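# Fit and lock the server's top cover, tools removed

## Task

Close the server. Take any tool out of it first, then set the top cover in place and slide it shut so it latches. It latches either under a firm push or while both release buttons are held down. At the end no tool may remain inside, and the cover must stay locked with the robot not touching it.

## Robot and tools

ROBOT. There are two seven-joint arms, left_arm and right_arm, each with a parallel two-finger gripper. The fingers point along the gripper's own +z axis and open and close along its x axis. end_effector_position is the point midway between the finger pads, and the fingertips stick out 17.5 mm past it. Because the arm has seven joints, a big wrist turn can swing the elbow.

FRAMES. The scene frame has its origin at table-top height, midway between the two nominal bases. +x points out over the table, +z points up, and left_arm sits on the +y side. These are not the sides of the camera images. The calibrated bases are left_arm (-0.049, +0.349, 0) m and right_arm (+0.011, -0.308, 0) m, each with a small yaw. Reported positions and orientations are in the scene frame and can be off by a few centimetres, more at long reach. Offsets you command are taken along each Hand target's own axes, not the scene axes.

THE ROW. Both execute_actions and move use a row of 18 numbers, each in [-1, 1], and the row always covers both arms. Numbers 1 to 9 are left_arm: dx, dy, dz, rx, ry, rz, then gripper position, force_limit and speed. Numbers 10 to 18 are the same nine for right_arm. dx, dy and dz are a displacement from the arm's Hand target, where 1.0 is 0.6 m. rx, ry and rz together form one rotation vector, where 1.0 is 180 degrees. These six are offsets, not poses. Six zeros ask the arm to go back to, or stay at, its current Hand target. Sending the same offset again moves the arm further. Each control step, the commanded orientation is clipped to within 32 degrees of the gripper's measured orientation.

GRIPPER NUMBERS. These are settings, not offsets. position: +1 is fully open (50 mm), about -0.65 is where the pads meet, and -1 means grip. force_limit: -1 is about 20 N per pad, 0 about 102 N, +1 about 185 N. speed: -1 is 20 mm/s, 0 is 85, +1 is 150. Both start at +1. To leave a gripper unchanged, repeat the numbers you last sent, because a 0 counts as a command. A new force_limit or speed only takes effect together with a position change of at least 0.01. To loosen a grip, open first.

TOOLS.
- execute_actions(actions, cameras): actions is a list of actions. Each action is a table of up to 15 rows, one row per 1/30 s step, and each action lasts 0.5 s. If a table has fewer rows, its last row holds for the rest. Every row counts from the Hand target as it was when that action began. An empty list returns state and images.
- move(target, speed, blend, blocking, cameras): target is one row, or up to 15 rows. All rows are offsets from the same starting Hand targets, not chained. speed is the path's top speed in m/s, from 0.002 to 0.5, default 0.25. Give one number, or one for each target. blend is a corner radius in metres; the default 0 stops at each target. With blocking=false the call returns after about 0.5 s while the motion keeps running. A move has a 10 s cap. It does not steer around obstacles. The result adds a 'move:' line saying how it ended (done, off_target, moving, held, fault) and which limits acted: paced means the pose was clipped, held means steps were withheld.
- wait(seconds): 0 to 10. The arms keep their last commands.
- stop(): brakes a running move. The fingers keep moving.
- zoom_image(camera, region): region is [x0, y0, x1, y1] in image pixels, at most 504 by 504. Only cameras in the newest images can be zoomed. Cameras are cam_head_left, cam_head_right, cam_high, cam_left_wrist and cam_right_wrist, each 672x504.
- clear_fault(arm): clears a reported torque fault on left_arm or right_arm.
- finished_scene(scene): ends the scene for good. Call it only once the cover is locked.

RESULTS.
- Hand target is the last commanded pose after clipping, and the next offsets start from it. The gripper often rests a little short of it. A wait does not close that gap, but the next command does; if the gripper is still short, send the remaining distance as an offset.
- object_status: 0 moving, 1 blocked while opening, 2 blocked while closing (a grip), 3 reached the commanded opening or pads met (usually nothing held). Check for 2 after a grip.
- Opening in mm is about (250 - position_measured) x 0.202.
- Flange force is the external force in the gripper's axes. It includes any held weight and some bias.
- Joint torques and velocities are also reported, as are MOTOR HOT and fault lines.

CAUTIONS.
- The arms are stiff. A target even millimetres past a solid contact presses very hard. To stop pushing, command back past the gripper's actual position. Push the cover firmly but in small steps at low speed, or hold down both release buttons, one gripper on each, while sliding.
- Do not let the arms or fingers touch or squeeze each other. The clearance check does not catch everything.
- Nothing may drop, be slammed, or leave the table. A removed tool must be set down on the table.
- A torque fault freezes that arm until clear_fault. Long holding, stretched-out poses, or pushing at unreachable targets heat the motors, and overheating makes the arm sag for 30 s or more.
- Loose objects may get nudged now and then, so check the images before finishing.

Each tool is called as name([rows], argument=value, ...), one row to a line, values as JSON.

## Session

execute_actions(actions=[], cameras=["all"])

Scene clock: 0.00 s.
left_arm: end_effector_position=(+0.5851, +0.2493, +0.2618) position_measured=3 object_status=3 end_effector_quat_wxyz=(-0.074, +0.894, -0.318, +0.308) | right_arm: end_effector_position=(+0.7688, +0.0700, +0.2668) position_measured=3 object_status=3 end_effector_quat_wxyz=(-0.657, +0.722, -0.192, +0.103)
Joint positions: left_arm=[-0.258 0.431 0.468 1.662 -0.502 0.484 -0.142] | right_arm=[0.036 1.102 -0.371 1.087 -1.563 0.838 0.549]
Joint velocities: within noise
Joint torques (N m): no reading
Flange force (N): no reading
Hand target: left_arm +0.5851, +0.2493, +0.2618; -0.074, +0.894, -0.318, +0.308 | right_arm +0.7688, +0.0700, +0.2668; -0.657, +0.722, -0.192, +0.103
Tool commands: left_gripper/position=+1.0 left_gripper/force_limit=+1.0 left_gripper/speed=+1.0 right_gripper/position=+1.0 right_gripper/force_limit=+1.0 right_gripper/speed=+1.0

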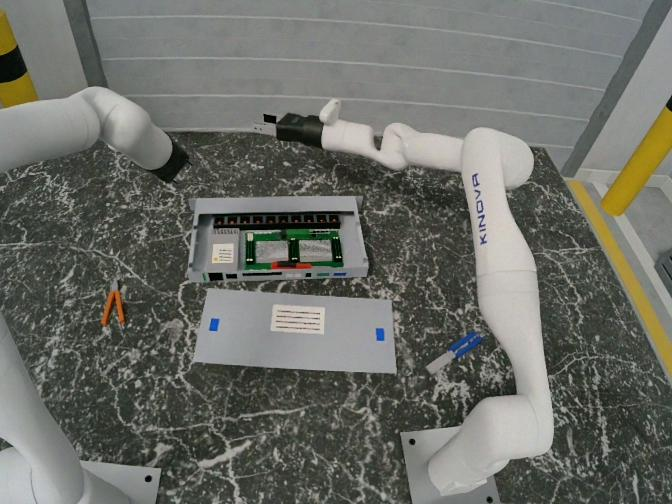

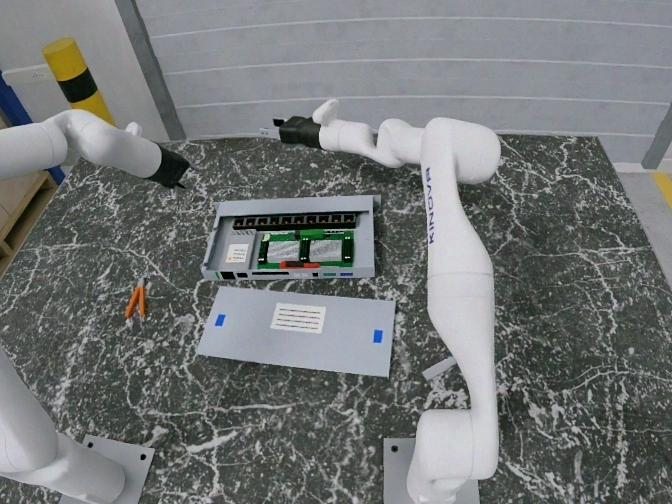

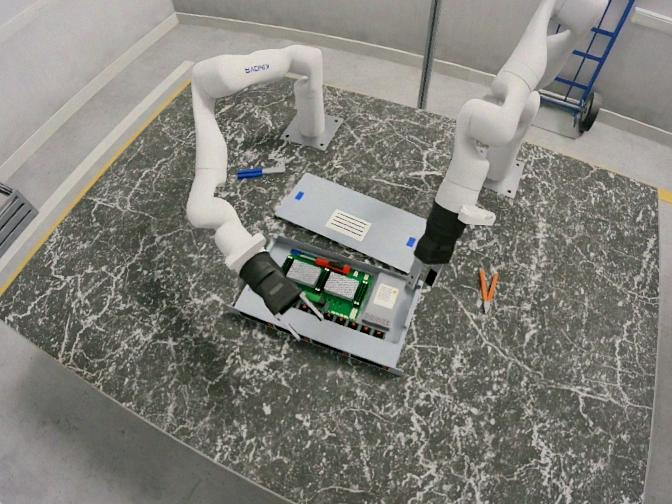

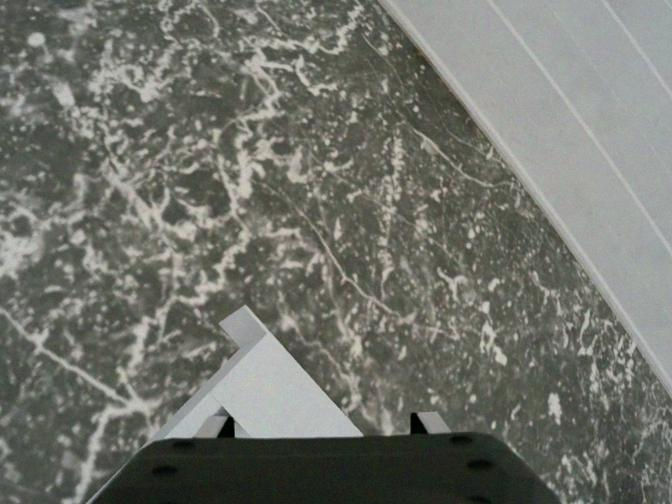

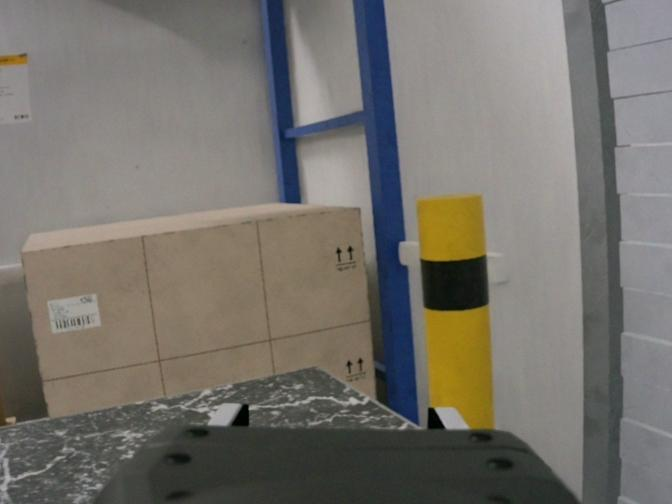

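zoom_image(camera="cam_head_left", region=[170, 180, 410, 380])

zoom_image(camera="cam_head_right", region=[190, 180, 410, 380])

zoom_image(camera="cam_high", region=[220, 160, 460, 390])

Scaled by 2.100 from the camera's 672x504 image, which has a finer 960x720 frame.

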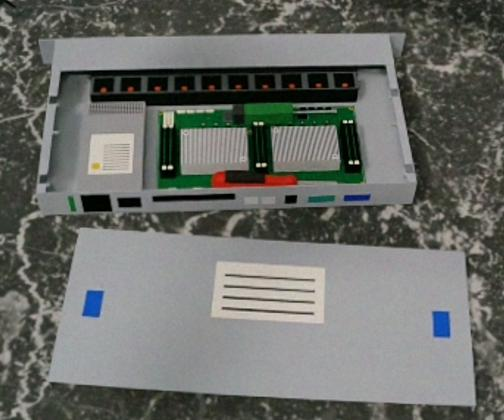

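Scaled by 2.291 from the camera's 672x504 image, which has a finer 960x720 frame.

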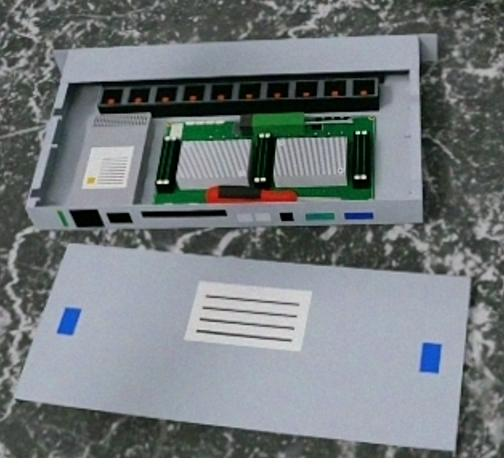

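Scaled by 2.100 from the camera's 672x504 image, which has a finer 960x720 frame.

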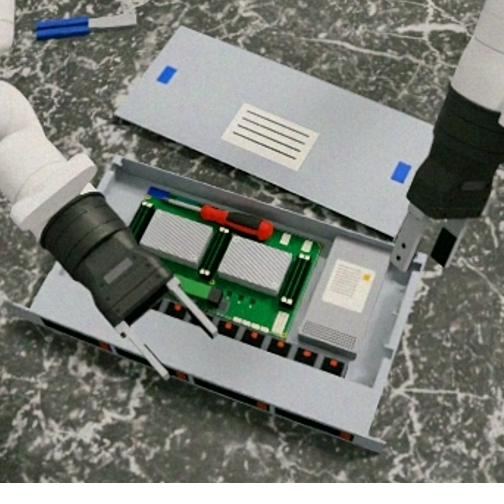

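move([
  [0,0,0,0,0,0,1,1,1,-0.1103,-0.0255,-0.8777,-0.4619,-0.0724,-0.1350,1,1,1],
  [0.3501,0.4421,-0.2075,-0.0489,-0.2033,-0.2099,1,1,1,-0.1103,-0.0255,-0.8777,-0.4619,-0.0724,-0.1350,1,1,1],
], speed=0.35, blend=[0.05,0], cameras=["all"])

Scene clock: 85.93 s.
left_arm: end_effector_position=(+0.4992, -0.0801, +0.3792) position_measured=3 object_status=3 end_effector_quat_wxyz=(+0.083, +0.991, +0.000, +0.106) | right_arm: end_effector_position=(+0.4997, -0.3802, +0.3496) position_measured=3 object_status=3 end_effector_quat_wxyz=(+0.000, +1.000, +0.000, +0.000)
Joint positions: left_arm=[0.56 0.967 0.421 0.035 -0.403 1.873 0.638] | right_arm=[0.002 0.445 0.232 1.089 -0.099 1.617 0.171]
Joint torques (N m): left_arm=[1.94 -25.68 1.59 -7.9 0.14 -0.77 0.23] | right_arm=[0.85 -17.17 0.84 -8.83 0.11 -0.12 -0.06]
Flange force (N): left_arm=no reading | right_arm=[-0.3 -1.6 -2.8]
Hand target: left_arm +0.4999, -0.0806, +0.3798; +0.000, +1.000, +0.000, +0.000 | right_arm +0.4997, -0.3802, +0.3496; +0.000, +1.000, +0.000, +0.000
Off the commanded pose: left_arm 0.001 m, 16 deg | right_arm 0.000 m, 0 deg.
elbow stopped short (left arm): the move would have taken joint 4 (elbow) straighter than the controller allows.
move: off_target (left_arm)
camera_calibration:
cam_left_wrist: T_world_to_cam=[[0.972106, -0.017304, 0.233901, -0.573911], [-0.0519813, -0.988369, 0.142918, -0.0433256], [0.228708, -0.15109, -0.961699, 0.405935], [0, 0, 0, 1]] pos_world=[0.46281, 0.00857988, 0.530818]
cam_right_wrist: T_world_to_cam=[[0.999801, -0.00691388, -0.0187152, -0.496238], [-0.0066325, -0.999865, 0.0150552, -0.332997], [-0.0188168, -0.0149281, -0.999711, 0.519758], [0, 0, 0, 1]] pos_world=[0.50371, -0.328624, 0.515334]

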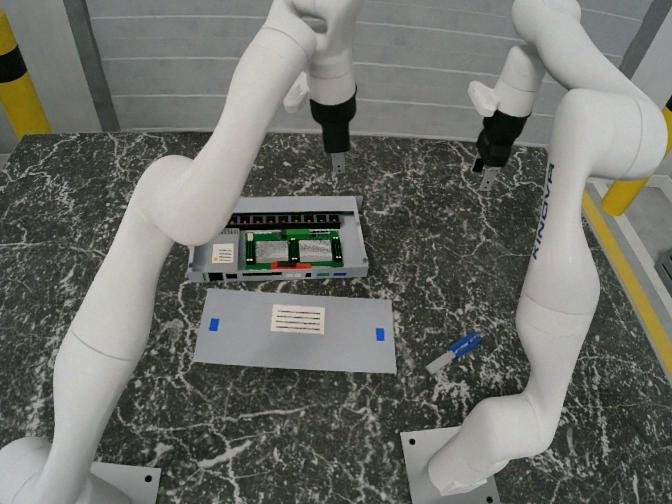

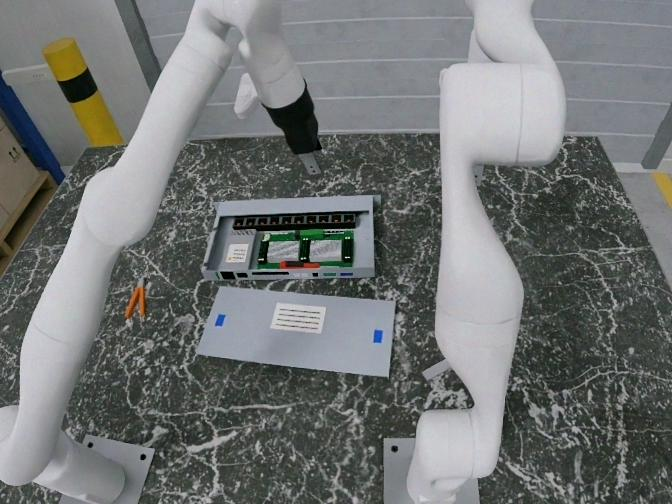

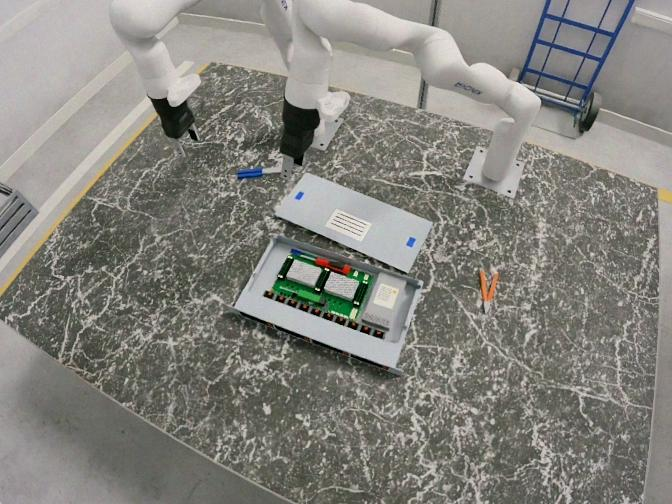

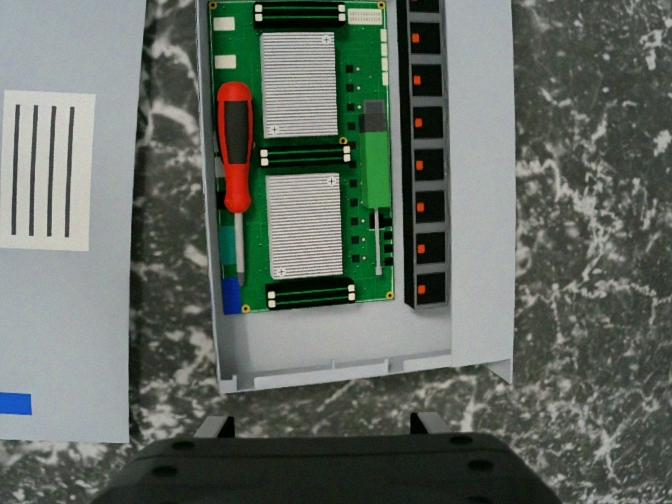

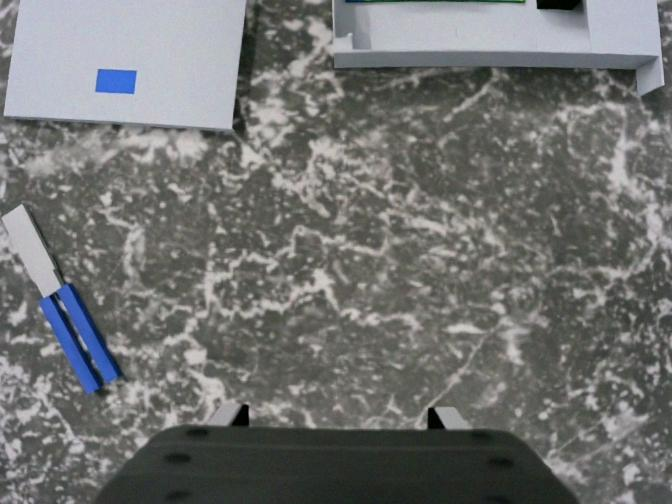

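zoom_image(camera="cam_left_wrist", region=[190, 0, 530, 400])

zoom_image(camera="cam_high", region=[225, 225, 435, 385])

zoom_image(camera="cam_right_wrist", region=[0, 0, 350, 260])

Scaled by 1.260.

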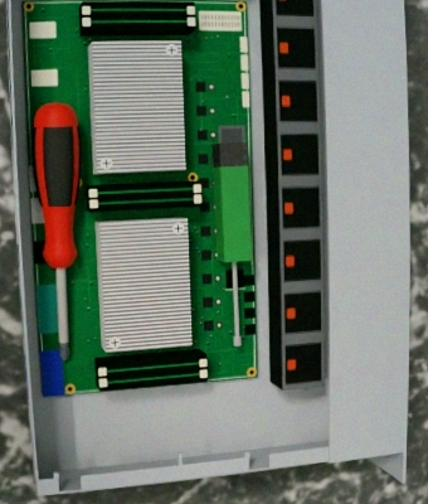

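Scaled by 2.400 from the camera's 672x504 image, which has a finer 960x720 frame.

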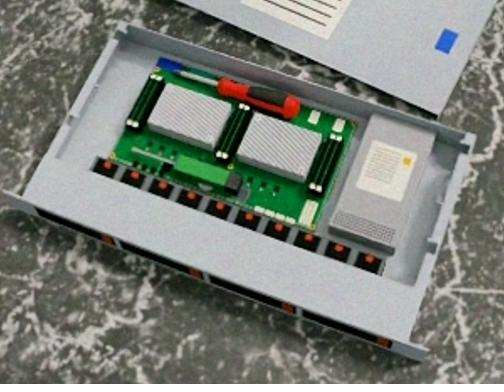

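Scaled by 1.440.

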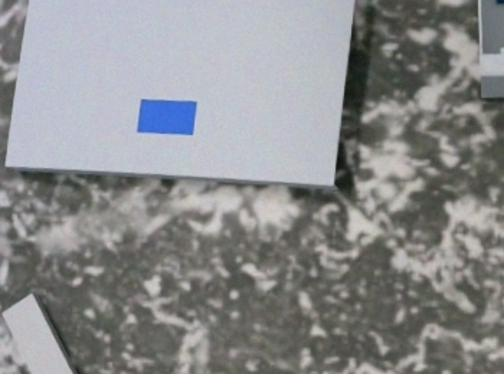

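move(target=[-0.1333,-0.6333,0.05,0,0,0,1,1,1,-0.3,0.033,0.4167,0.25,0,0,1,1,1], speed=0.3, cameras=["cam_left_wrist","cam_right_wrist"])

Scene clock: 151.53 s.
left_arm: end_effector_position=(+0.4199, +0.2993, +0.3501) position_measured=3 object_status=3 end_effector_quat_wxyz=(+0.000, +1.000, +0.000, +0.000) | right_arm: end_effector_position=(+0.3199, -0.3999, +0.0996) position_measured=3 object_status=3 end_effector_quat_wxyz=(-0.383, +0.924, +0.000, +0.000)
Joint positions: left_arm=[-0.283 0.405 0.464 1.182 -0.178 1.595 0.202] | right_arm=[0.706 0.732 0.129 1.852 -0.638 1.268 1.215]
Joint torques (N m): left_arm=[1.77 -16.57 2.99 -9.17 0.08 0.16 0.28] | right_arm=[0.82 -16.25 -0.42 -2.54 -0.67 2.17 -0.08]
Flange force (N): left_arm=[-1.6 -4.8 -0.2] | right_arm=[1.9 -2.6 -2.5]
Hand target: left_arm +0.4199, +0.2994, +0.3501; +0.000, +1.000, +0.000, +0.000 | right_arm +0.3198, -0.4000, +0.0996; -0.383, +0.924, +0.000, +0.000
Off the commanded pose: left_arm 0.000 m, 0 deg | right_arm 0.000 m, 0 deg.
move: done
camera_calibration:
cam_left_wrist: T_world_to_cam=[[0.999102, -0.0383814, 0.0179294, -0.412807], [-0.0381274, -0.999171, -0.0142988, 0.384291], [0.0184633, 0.0136024, -0.999737, 0.50579], [0, 0, 0, 1]] pos_world=[0.417749, 0.361249, 0.518553]
cam_right_wrist: T_world_to_cam=[[0.999808, 0.00856146, -0.0176304, -0.315071], [-0.00613438, -0.717653, -0.696374, -0.166605], [-0.0186145, 0.696349, -0.717462, 0.522399], [0, 0, 0, 1]] pos_world=[0.323713, -0.480639, 0.253227]
Images, in order (width x height): cam_left_wrist 672x504, cam_right_wrist 672x504.

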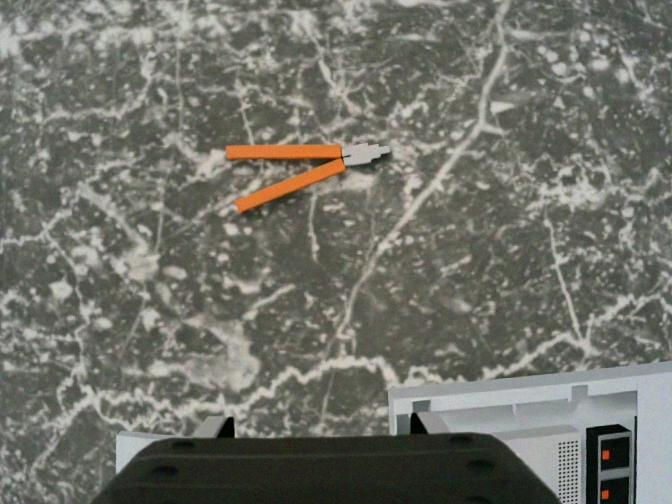

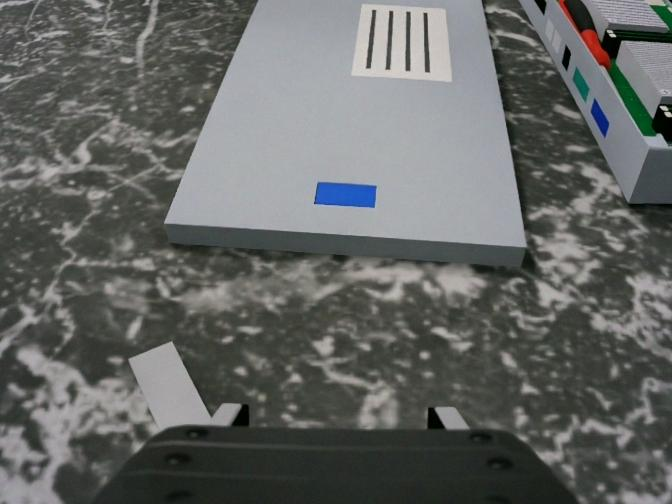

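zoom_image(camera="cam_right_wrist", region=[150, 150, 550, 290])

zoom_image(camera="cam_left_wrist", region=[340, 340, 672, 504])

Scaled by 1.260.

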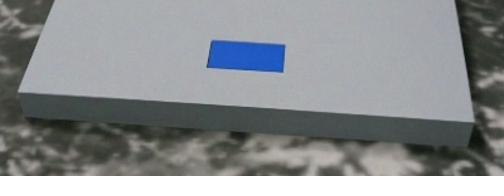

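Scaled by 1.518.

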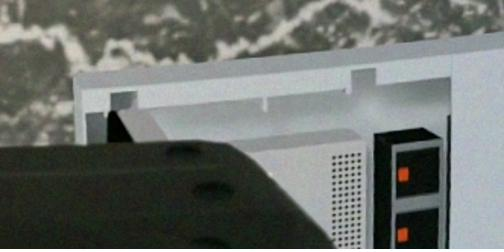

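wait(seconds=0, cameras=["cam_high","cam_head_left","cam_head_right"])

zoom_image(camera="cam_high", region=[260, 165, 440, 285])

zoom_image(camera="cam_high", region=[180, 90, 340, 210])

zoom_image(camera="cam_head_left", region=[180, 260, 340, 380])

Scene clock: 165.87 s.
left_arm: end_effector_position=(+0.4199, +0.2994, +0.3501) position_measured=3 object_status=3 end_effector_quat_wxyz=(+0.000, +1.000, +0.000, +0.000) | right_arm: end_effector_position=(+0.3198, -0.4000, +0.0995) position_measured=3 object_status=3 end_effector_quat_wxyz=(-0.383, +0.924, +0.000, +0.000)
Joint positions: left_arm=[-0.283 0.405 0.464 1.182 -0.178 1.595 0.202] | right_arm=[0.706 0.732 0.13 1.852 -0.638 1.268 1.215]
Joint torques (N m): left_arm=[1.84 -16.63 2.95 -9.11 0.1 0.14 0.31] | right_arm=[0.81 -16.22 -0.44 -2.53 -0.64 2.19 -0.07]
Flange force (N): left_arm=[-1.2 -4.9 -0.5] | right_arm=[1.8 -2.6 -2.5]
Hand target: left_arm +0.4199, +0.2994, +0.3501; +0.000, +1.000, +0.000, +0.000 | right_arm +0.3198, -0.4000, +0.0995; -0.383, +0.924, +0.000, +0.000
Tool commands: left_gripper/position=+1.0 left_gripper/force_limit=+1.0 left_gripper/speed=+1.0 right_gripper/position=+1.0 right_gripper/force_limit=+1.0 right_gripper/speed=+1.0
Off the commanded pose: left_arm 0.000 m, 0 deg | right_arm 0.000 m, 0 deg.
Images, in order (width x height): cam_head_left 672x504, cam_head_right 672x504, cam_high 672x504.

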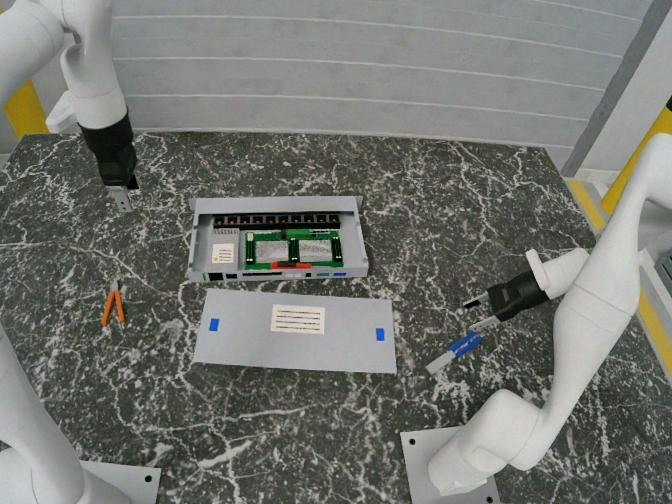

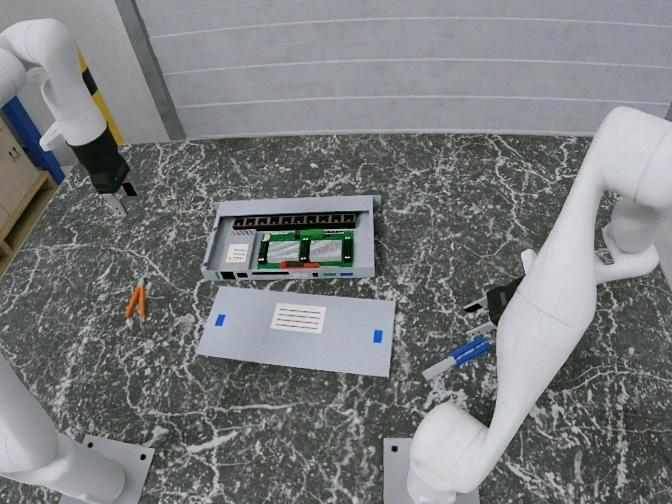

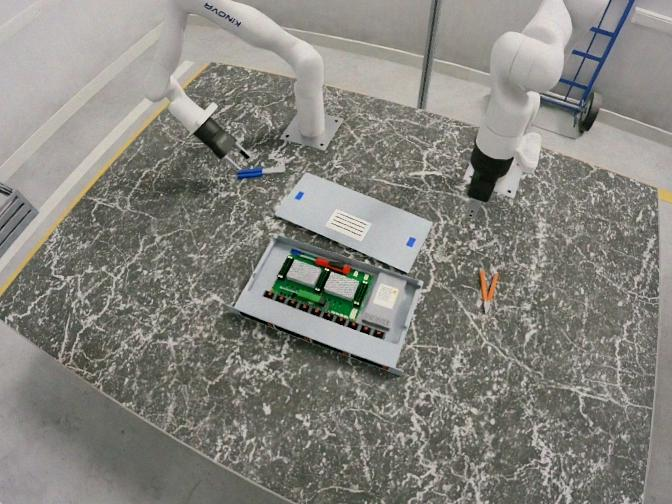

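Scaled by 2.800 from the camera's 672x504 image, which has a finer 960x720 frame.

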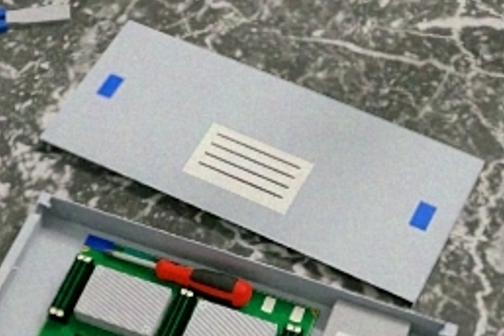

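Scaled by 3.150 from the camera's 672x504 image, which has a finer 960x720 frame.

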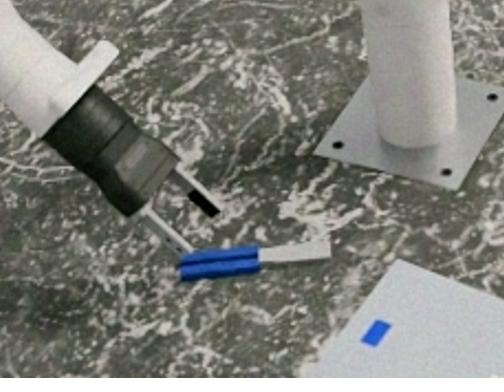

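Scaled by 3.150 from the camera's 672x504 image, which has a finer 960x720 frame.

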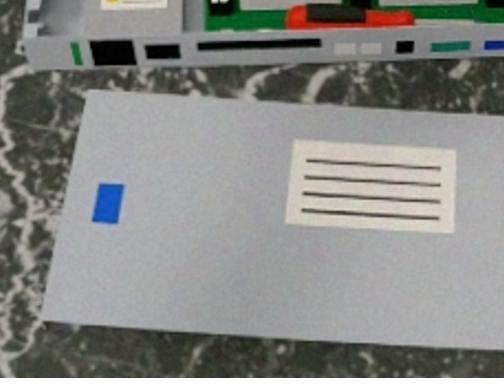

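move(target=[0,0,0,0,0,0,1,1,1,0.3837,-0.4719,0.3531,-0.25,0,0,1,1,1], speed=0.3, cameras=["cam_right_wrist"])

Scene clock: 202.33 s.
left_arm: end_effector_position=(+0.4199, +0.2994, +0.3501) position_measured=3 object_status=3 end_effector_quat_wxyz=(+0.000, +1.000, +0.000, +0.000) | right_arm: end_effector_position=(+0.5502, -0.0501, +0.1500) position_measured=3 object_status=3 end_effector_quat_wxyz=(+0.000, +1.000, +0.000, +0.000)
Joint positions: left_arm=[-0.283 0.405 0.464 1.182 -0.178 1.595 0.202] | right_arm=[-0.569 0.801 0.251 1.111 -0.188 1.251 -0.369]
Joint torques (N m): left_arm=[1.79 -16.54 2.96 -9.12 0.06 0.13 0.27] | right_arm=[0.78 -22.69 1.7 -8.23 0.14 -0.14 -0.09]
Flange force (N): left_arm=[-1.5 -4.8 -0.5] | right_arm=[-0.1 -1.4 -2.8]
Hand target: left_arm +0.4199, +0.2994, +0.3501; +0.000, +1.000, +0.000, +0.000 | right_arm +0.5502, -0.0501, +0.1500; +0.000, +1.000, +0.000, +0.000
Off the commanded pose: left_arm 0.000 m, 0 deg | right_arm 0.000 m, 0 deg.
move: done
camera_calibration:
cam_right_wrist: T_world_to_cam=[[0.999803, -0.00691519, -0.0186146, -0.548114], [-0.00663346, -0.999863, 0.0151545, 0.000366477], [-0.0187168, -0.0150281, -0.999712, 0.326038], [0, 0, 0, 1]] pos_world=[0.55411, 0.00147583, 0.315735]
Images, in order (width x height): cam_right_wrist 672x504.

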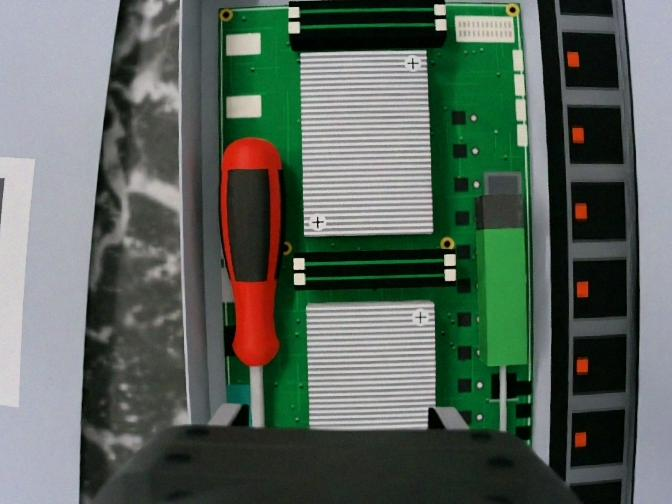

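move([
  [0,0,0,0,0,0,1,1,1,-0.062,0.0298,0.0833,0,0,0,0.01,0,0],
  [0,0,0,0,0,0,1,1,1,-0.062,0.0298,0.1933,0,0,0,0.01,0,0],
], speed=[0.25,0.1], cameras=["cam_right_wrist","cam_high"])

Scene clock: 244.17 s.
left_arm: end_effector_position=(+0.4199, +0.2994, +0.3501) position_measured=3 object_status=3 end_effector_quat_wxyz=(+0.000, +1.000, +0.000, +0.000) | right_arm: end_effector_position=(+0.5130, -0.0679, +0.0340) position_measured=151 object_status=3 end_effector_quat_wxyz=(+0.000, +1.000, +0.000, +0.000)
Joint positions: left_arm=[-0.283 0.405 0.464 1.182 -0.178 1.595 0.202] | right_arm=[-0.577 0.852 0.218 1.427 -0.212 0.885 -0.333]
Joint torques (N m): left_arm=[1.78 -16.59 2.96 -9.17 0.1 0.18 0.33] | right_arm=[0.74 -21.65 1.69 -6.47 0.16 -0.18 -0.07]
Flange force (N): left_arm=[-1.6 -4.9 -0.2] | right_arm=[0.5 -1.8 -3.2]
Hand target: left_arm +0.4199, +0.2994, +0.3501; +0.000, +1.000, +0.000, +0.000 | right_arm +0.5130, -0.0679, +0.0340; +0.000, +1.000, +0.000, +0.000
Off the commanded pose: left_arm 0.000 m, 0 deg | right_arm 0.000 m, 0 deg.
move: done
camera_calibration:
cam_right_wrist: T_world_to_cam=[[0.999801, -0.00691577, -0.0187145, -0.513184], [-0.00663252, -0.999863, 0.0151552, -0.015919], [-0.0188168, -0.0150281, -0.99971, 0.209058], [0, 0, 0, 1]] pos_world=[0.51691, -0.0163242, 0.199635]
Images, in order (width x height): cam_high 672x504, cam_right_wrist 672x504.

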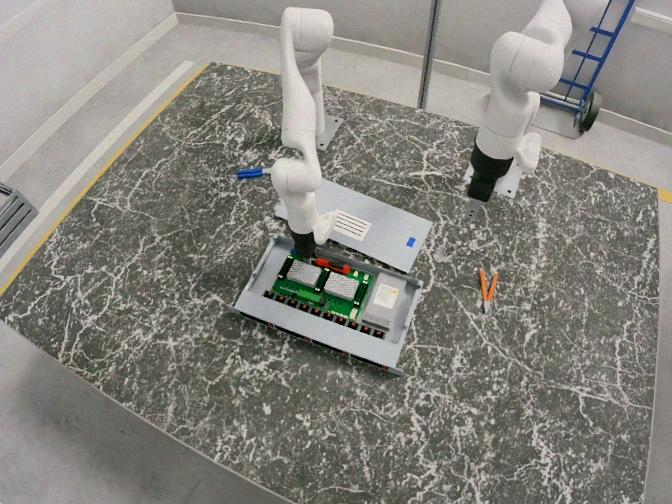

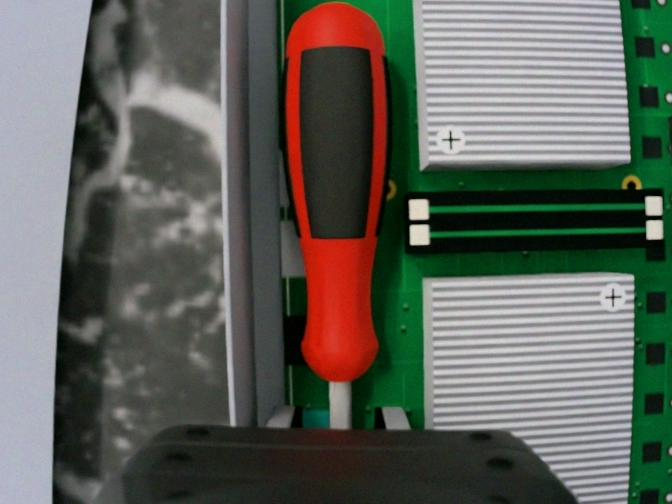

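move([
  [0,0,0,0,0,0,1,1,1,0,0,0.005,0,0,0,0.01,0,-0.5],
  [0,0,0,0,0,0,1,1,1,0,0,0.005,0,0,0,-1,0,-0.5],
  [0,0,0,0,0,0,1,1,1,0,0,-0.06,0,0,0,-1,0,-0.5],
  [0,0,0,0,0,0,1,1,1,0,0,-0.21,0,0,0,-1,0,-0.5],
], speed=[0.05,0.05,0.08,0.2], cameras=["cam_right_wrist","cam_high"])

Scene clock: 256.77 s.
left_arm: end_effector_position=(+0.4199, +0.2994, +0.3501) position_measured=3 object_status=3 end_effector_quat_wxyz=(+0.000, +1.000, +0.000, +0.000) | right_arm: end_effector_position=(+0.5129, -0.0679, +0.1601) position_measured=231 object_status=2 end_effector_quat_wxyz=(+0.000, +1.000, +0.000, +0.000)
Joint positions: left_arm=[-0.283 0.405 0.464 1.182 -0.178 1.595 0.202] | right_arm=[-0.593 0.694 0.255 1.288 -0.175 1.181 -0.364]
Joint torques (N m): left_arm=[1.82 -16.51 2.95 -9.21 0.09 0.17 0.29] | right_arm=[0.77 -21.07 1.68 -8.2 0.08 -0.19 -0.09]
Flange force (N): left_arm=[-1.9 -4.9 -0.1] | right_arm=[-0.2 -1.4 -2.5]
Hand target: left_arm +0.4199, +0.2994, +0.3501; +0.000, +1.000, +0.000, +0.000 | right_arm +0.5129, -0.0679, +0.1600; +0.000, +1.000, +0.000, +0.000
Off the commanded pose: left_arm 0.000 m, 0 deg | right_arm 0.000 m, 0 deg.
move: done
camera_calibration:
cam_right_wrist: T_world_to_cam=[[0.999803, -0.00681147, -0.018617, -0.510856], [-0.00653344, -0.999867, 0.0149541, -0.0178154], [-0.0187164, -0.0148295, -0.999715, 0.335074], [0, 0, 0, 1]] pos_world=[0.516911, -0.0163237, 0.325734]
Images, in order (width x height): cam_high 672x504, cam_right_wrist 672x504.

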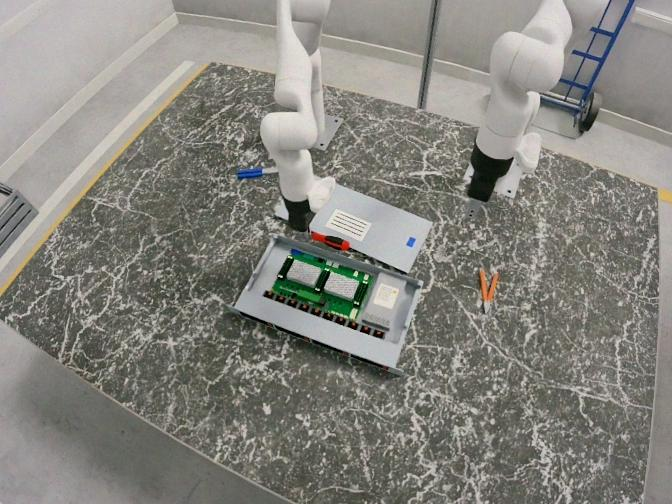

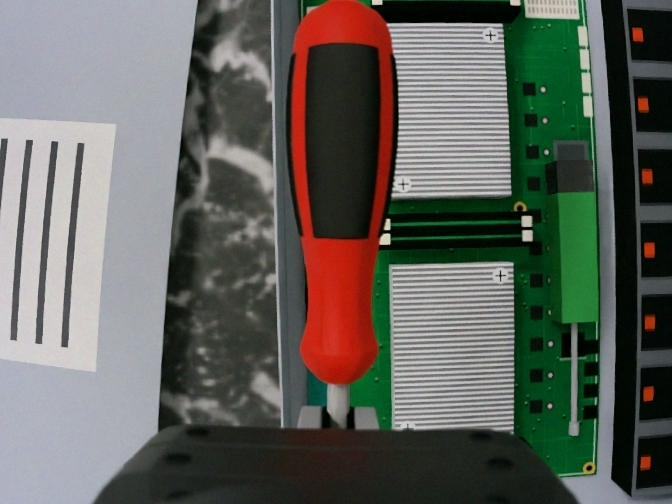

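move([
  [0,0,0,0,0,0,1,1,1,0.0618,0.6368,0,0,0,0,-1,0,-0.5],
  [0,0,0,0,0,0,1,1,1,0.0618,0.6368,0.1667,0,0,0,-1,0,-0.5],
  [0,0,0,0,0,0,1,1,1,0.0618,0.6368,0.2292,0,0,0,-1,0,-0.5],
  [0,0,0,0,0,0,1,1,1,0.0618,0.6368,0.2292,0,0,0,0.274,0,-0.5],
  [0,0,0,0,0,0,1,1,1,0.0618,0.6368,0,0,0,0,0.274,0,-0.5],
  [0,0,0,0,0,0,1,1,1,0.1818,-0.0798,0.05,0,0,0,0.274,0,-0.5],
], speed=[0.3,0.2,0.06,0.06,0.2,0.35], blend=[0.03,0.01,0,0,0.04,0], cameras=["cam_right_wrist","cam_high"])

Scene clock: 283.90 s.
left_arm: end_effector_position=(+0.4199, +0.2994, +0.3501) position_measured=3 object_status=3 end_effector_quat_wxyz=(+0.000, +1.000, +0.000, +0.000) | right_arm: end_effector_position=(+0.6221, -0.0201, +0.1301) position_measured=112 object_status=3 end_effector_quat_wxyz=(+0.000, +1.000, +0.000, +0.000)
Joint positions: left_arm=[-0.283 0.405 0.464 1.182 -0.178 1.595 0.202] | right_arm=[-0.514 1.048 0.257 0.656 -0.224 1.454 -0.393]
Joint torques (N m): left_arm=[1.86 -16.56 2.99 -9.14 0.13 0.19 0.32] | right_arm=[0.71 -26.32 1.46 -8.59 0.16 -0.18 -0.09]
Flange force (N): left_arm=[-1.6 -5.0 -0.2] | right_arm=[0.6 -1.5 -2.8]
Hand target: left_arm +0.4199, +0.2994, +0.3501; +0.000, +1.000, +0.000, +0.000 | right_arm +0.6221, -0.0201, +0.1301; +0.000, +1.000, +0.000, +0.000
Off the commanded pose: left_arm 0.000 m, 0 deg | right_arm 0.000 m, 0 deg.
move: done
camera_calibration:
cam_right_wrist: T_world_to_cam=[[0.9998, -0.00701385, -0.0187142, -0.62013], [-0.00673249, -0.999864, 0.0150557, 0.0312332], [-0.0188172, -0.0149267, -0.999712, 0.307899], [0, 0, 0, 1]] pos_world=[0.62601, 0.0314754, 0.295734]
Images, in order (width x height): cam_high 672x504, cam_right_wrist 672x504.

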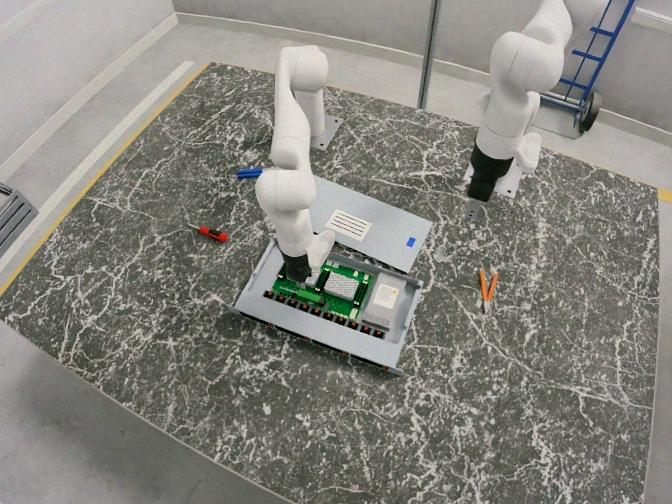

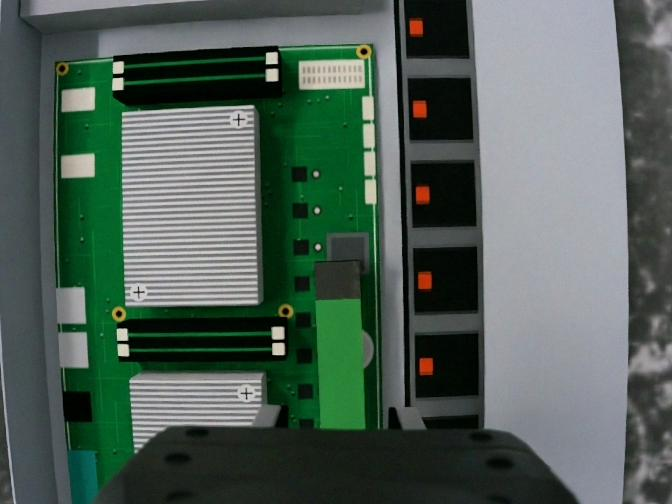

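move([
  [0,0,0,0,0,0,1,1,1,0,0.0182,0.1168,0,0,0,0.2,0,-0.5],
  [0,0,0,0,0,0,1,1,1,0,0.0182,0.1643,0,0,0,0.2,0,-0.5],
  [0,0,0,0,0,0,1,1,1,0,0.0182,0.1643,0,0,0,-1,0,-0.5],
  [0,0,0,0,0,0,1,1,1,0,0.0182,0.0835,0,0,0,-1,0,-0.5],
  [0,0,0,0,0,0,1,1,1,0,0.0182,-0.0498,0,0,0,-1,0,-0.5],
], speed=[0.15,0.06,0.06,0.08,0.2], blend=[0.01,0,0,0.02,0], cameras=["cam_right_wrist"])

Scene clock: 306.73 s.
left_arm: end_effector_position=(+0.4199, +0.2994, +0.3501) position_measured=3 object_status=3 end_effector_quat_wxyz=(+0.000, +1.000, +0.000, +0.000) | right_arm: end_effector_position=(+0.6221, -0.0310, +0.1600) position_measured=167 object_status=2 end_effector_quat_wxyz=(+0.000, +1.000, +0.000, +0.000)
Joint positions: left_arm=[-0.283 0.405 0.464 1.182 -0.178 1.595 0.202] | right_arm=[-0.497 1.019 0.261 0.623 -0.221 1.516 -0.382]
Joint torques (N m): left_arm=[1.82 -16.58 2.94 -9.17 0.12 0.16 0.3] | right_arm=[0.75 -26.27 1.47 -8.73 0.16 -0.15 -0.06]
Flange force (N): left_arm=[-1.6 -4.9 -0.2] | right_arm=[0.4 -1.5 -2.4]
Hand target: left_arm +0.4199, +0.2994, +0.3501; +0.000, +1.000, +0.000, +0.000 | right_arm +0.6220, -0.0310, +0.1599; +0.000, +1.000, +0.000, +0.000
Off the commanded pose: left_arm 0.000 m, 0 deg | right_arm 0.000 m, 0 deg.
move: done
camera_calibration:
cam_right_wrist: T_world_to_cam=[[0.999803, -0.00691472, -0.0186146, -0.619683], [-0.00663299, -0.999863, 0.0151545, 0.0197905], [-0.0187168, -0.0150281, -0.999712, 0.337567], [0, 0, 0, 1]] pos_world=[0.62601, 0.0205758, 0.325635]
Images, in order (width x height): cam_right_wrist 672x504.

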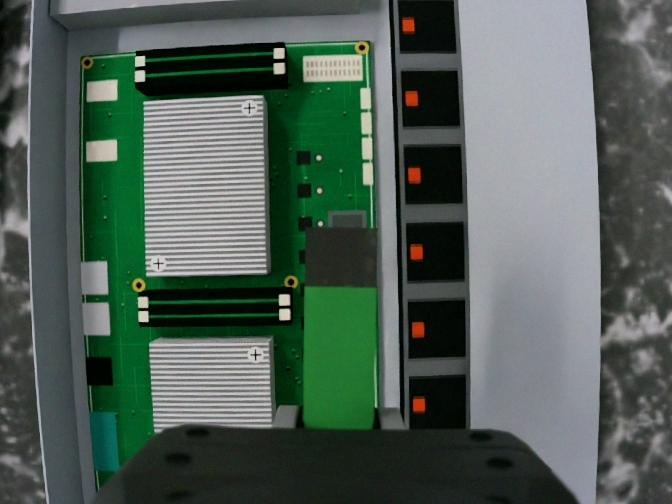

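move([
  [-0.03,-0.02,0.1,0,0,0.4,1,1,1,0.0633,0.6483,0,0,0,0,-1,0,-0.5],
  [-0.05,-0.03,0.16,0,0,0.6,1,1,1,0.0633,0.6483,0.1665,0,0,0,-1,0,-0.5],
  [-0.07,-0.04,0.22,0,0,0.75,1,1,1,0.0633,0.6483,0.2278,0,0,0,-1,0,-0.5],
  [-0.07,-0.04,0.22,0,0,0.75,1,1,1,0.0633,0.6483,0.2278,0,0,0,0.6,0,-0.5],
  [-0.08,-0.045,0.28,0,0,0.85,1,1,1,0.0633,0.6483,0.0665,0,0,0,0.6,0,-0.5],
  [-0.0917,-0.051,0.333,0,0,1.0,1,1,1,-0.0867,0.6483,0.0832,0.25,0,0,0.6,0,-0.5],
], speed=[0.3,0.2,0.06,0.06,0.2,0.3], blend=[0.03,0.01,0,0,0.03,0], cameras=["cam_left_wrist","cam_right_wrist"])

Scene clock: 357.07 s.
left_arm: end_effector_position=(+0.3688, +0.3281, +0.1683) position_measured=3 object_status=3 end_effector_quat_wxyz=(+0.000, -0.132, +0.991, +0.000) | right_arm: end_effector_position=(+0.6207, -0.4199, +0.1157) position_measured=63 object_status=3 end_effector_quat_wxyz=(-0.170, +0.985, +0.000, +0.000)
Joint positions: left_arm=[-0.771 0.601 1.097 1.804 -0.596 1.114 -2.284] | right_arm=[0.314 0.977 0.091 0.9 -0.405 1.399 0.43]
Joint torques (N m): left_arm=[1.8 -13.6 6.28 -6.88 0.19 0.11 0.26] | right_arm=[0.84 -24.87 -0.25 -8.01 -0.91 0.38 -0.05]
Flange force (N): left_arm=[0.1 5.1 -0.7] | right_arm=[1.2 -1.8 -2.3]
Hand target: left_arm +0.3688, +0.3281, +0.1683; +0.000, -0.132, +0.991, +0.000 (not the last commanded pose) | right_arm +0.6206, -0.4200, +0.1157; -0.170, +0.985, +0.000, +0.000 (not the last commanded pose)
Off the commanded pose: left_arm 0.018 m, 15 deg | right_arm 0.051 m, 25 deg.
move: off_target (left_arm, right_arm; path cut at 10 s); path passed 5 of 6 targets
camera_calibration:
cam_left_wrist: T_world_to_cam=[[-0.974087, -0.225376, 0.018985, 0.431458], [-0.225636, 0.974127, -0.0128493, -0.170156], [-0.0155979, -0.0168, -0.999737, 0.347111], [0, 0, 0, 1]] pos_world=[0.387298, 0.268825, 0.336642]
cam_right_wrist: T_world_to_cam=[[0.999807, -0.0000060761, -0.0196635, -0.618809], [-0.00633455, -0.946789, -0.321792, -0.30731], [-0.0186153, 0.321854, -0.946606, 0.422721], [0, 0, 0, 1]] pos_world=[0.624612, -0.427016, 0.289092]
Images, in order (width x height): cam_left_wrist 672x504, cam_right_wrist 672x504.

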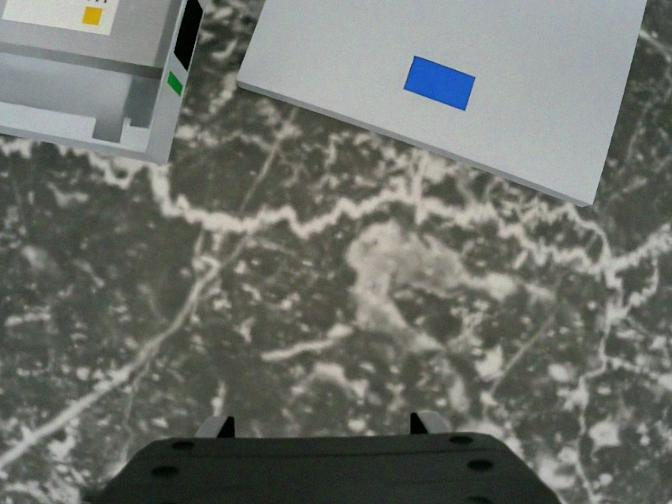

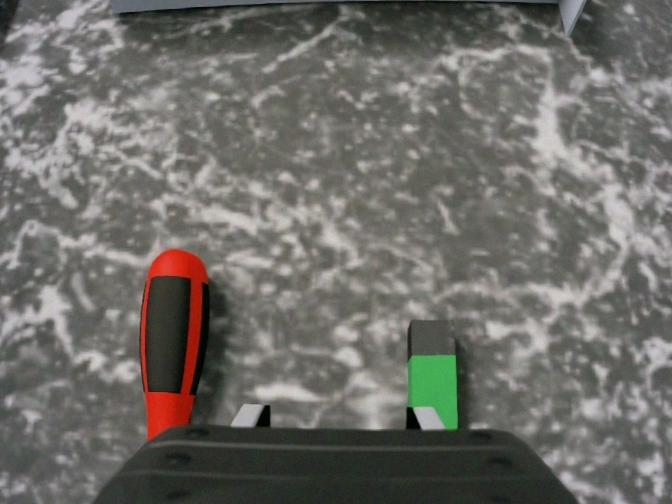

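move([
  [0.0607,-0.1355,0.1472,0,0,0.1157,1,1,1,-0.4843,-0.2189,0.1056,-0.1087,0.0054,0.0311,1,0,0],
  [0.0648,-0.1508,0.2422,0,0,0.1157,1,1,1,-0.5043,-0.1886,0.2310,-0.1087,0.0054,0.0311,1,0,0],
], speed=[0.3,0.1], blend=[0.02,0], cameras=["cam_left_wrist","cam_right_wrist","cam_head_left"])

Scene clock: 388.03 s.
left_arm: end_effector_position=(+0.3549, +0.2307, +0.0229) position_measured=3 object_status=3 end_effector_quat_wxyz=(+0.000, +0.049, +0.999, +0.000) | right_arm: end_effector_position=(+0.3182, -0.2667, +0.0231) position_measured=3 object_status=3 end_effector_quat_wxyz=(+0.000, +0.999, -0.050, +0.000)
Joint positions: left_arm=[-0.403 0.859 0.905 1.955 -0.945 0.826 -2.138] | right_arm=[-0.281 0.518 0.136 2.301 -0.21 0.332 -0.098]
Joint torques (N m): left_arm=[1.82 -16.26 7 -3.79 0.17 0.1 0.29] | right_arm=[0.84 -12.08 0.55 -2.39 0.17 -0.15 -0.07]
Flange force (N): left_arm=[-0.2 5.0 -0.3] | right_arm=[0.4 -3.3 -6.1]
Hand target: left_arm +0.3549, +0.2307, +0.0229; +0.000, +0.049, +0.999, +0.000 | right_arm +0.3181, -0.2667, +0.0230; +0.000, +0.999, -0.050, +0.000
Off the commanded pose: left_arm 0.000 m, 0 deg | right_arm 0.000 m, 0 deg.
move: done
camera_calibration:
cam_left_wrist: T_world_to_cam=[[-0.99058, 0.135588, 0.0191857, 0.321413], [0.135353, 0.990712, -0.0130354, -0.212215], [-0.0207749, -0.0103157, -0.999731, 0.200229], [0, 0, 0, 1]] pos_world=[0.351269, 0.168729, 0.191243]
cam_right_wrist: T_world_to_cam=[[0.994267, -0.10529, -0.0186088, -0.344512], [-0.105036, -0.994368, 0.0141523, -0.183028], [-0.0199941, -0.0121166, -0.999727, 0.192604], [0, 0, 0, 1]] pos_world=[0.327163, -0.215937, 0.188731]
Images, in order (width x height): cam_head_left 672x504, cam_left_wrist 672x504, cam_right_wrist 672x504.

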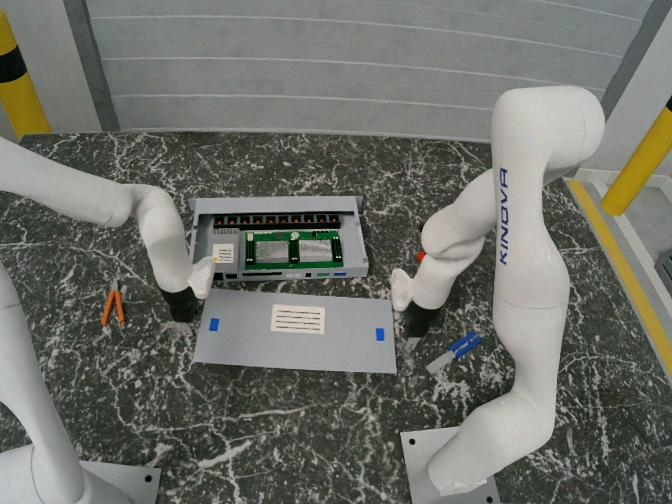

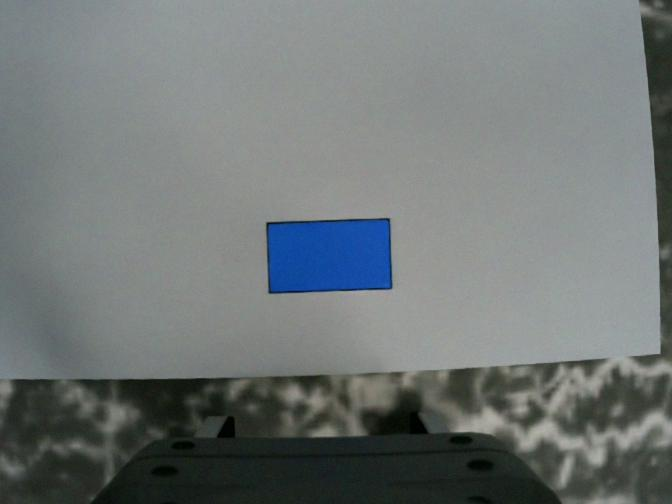

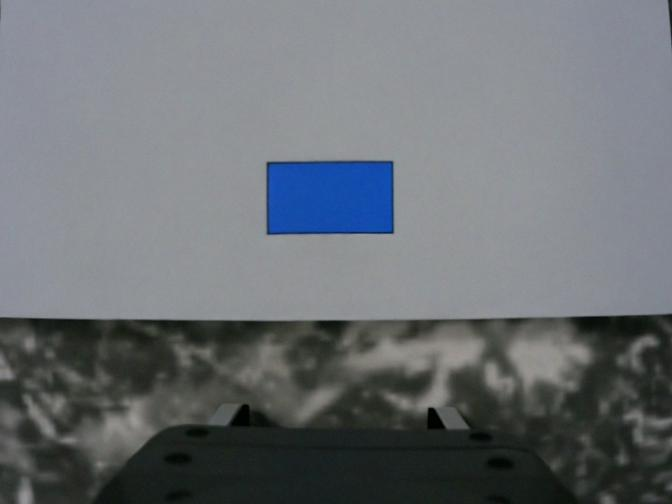

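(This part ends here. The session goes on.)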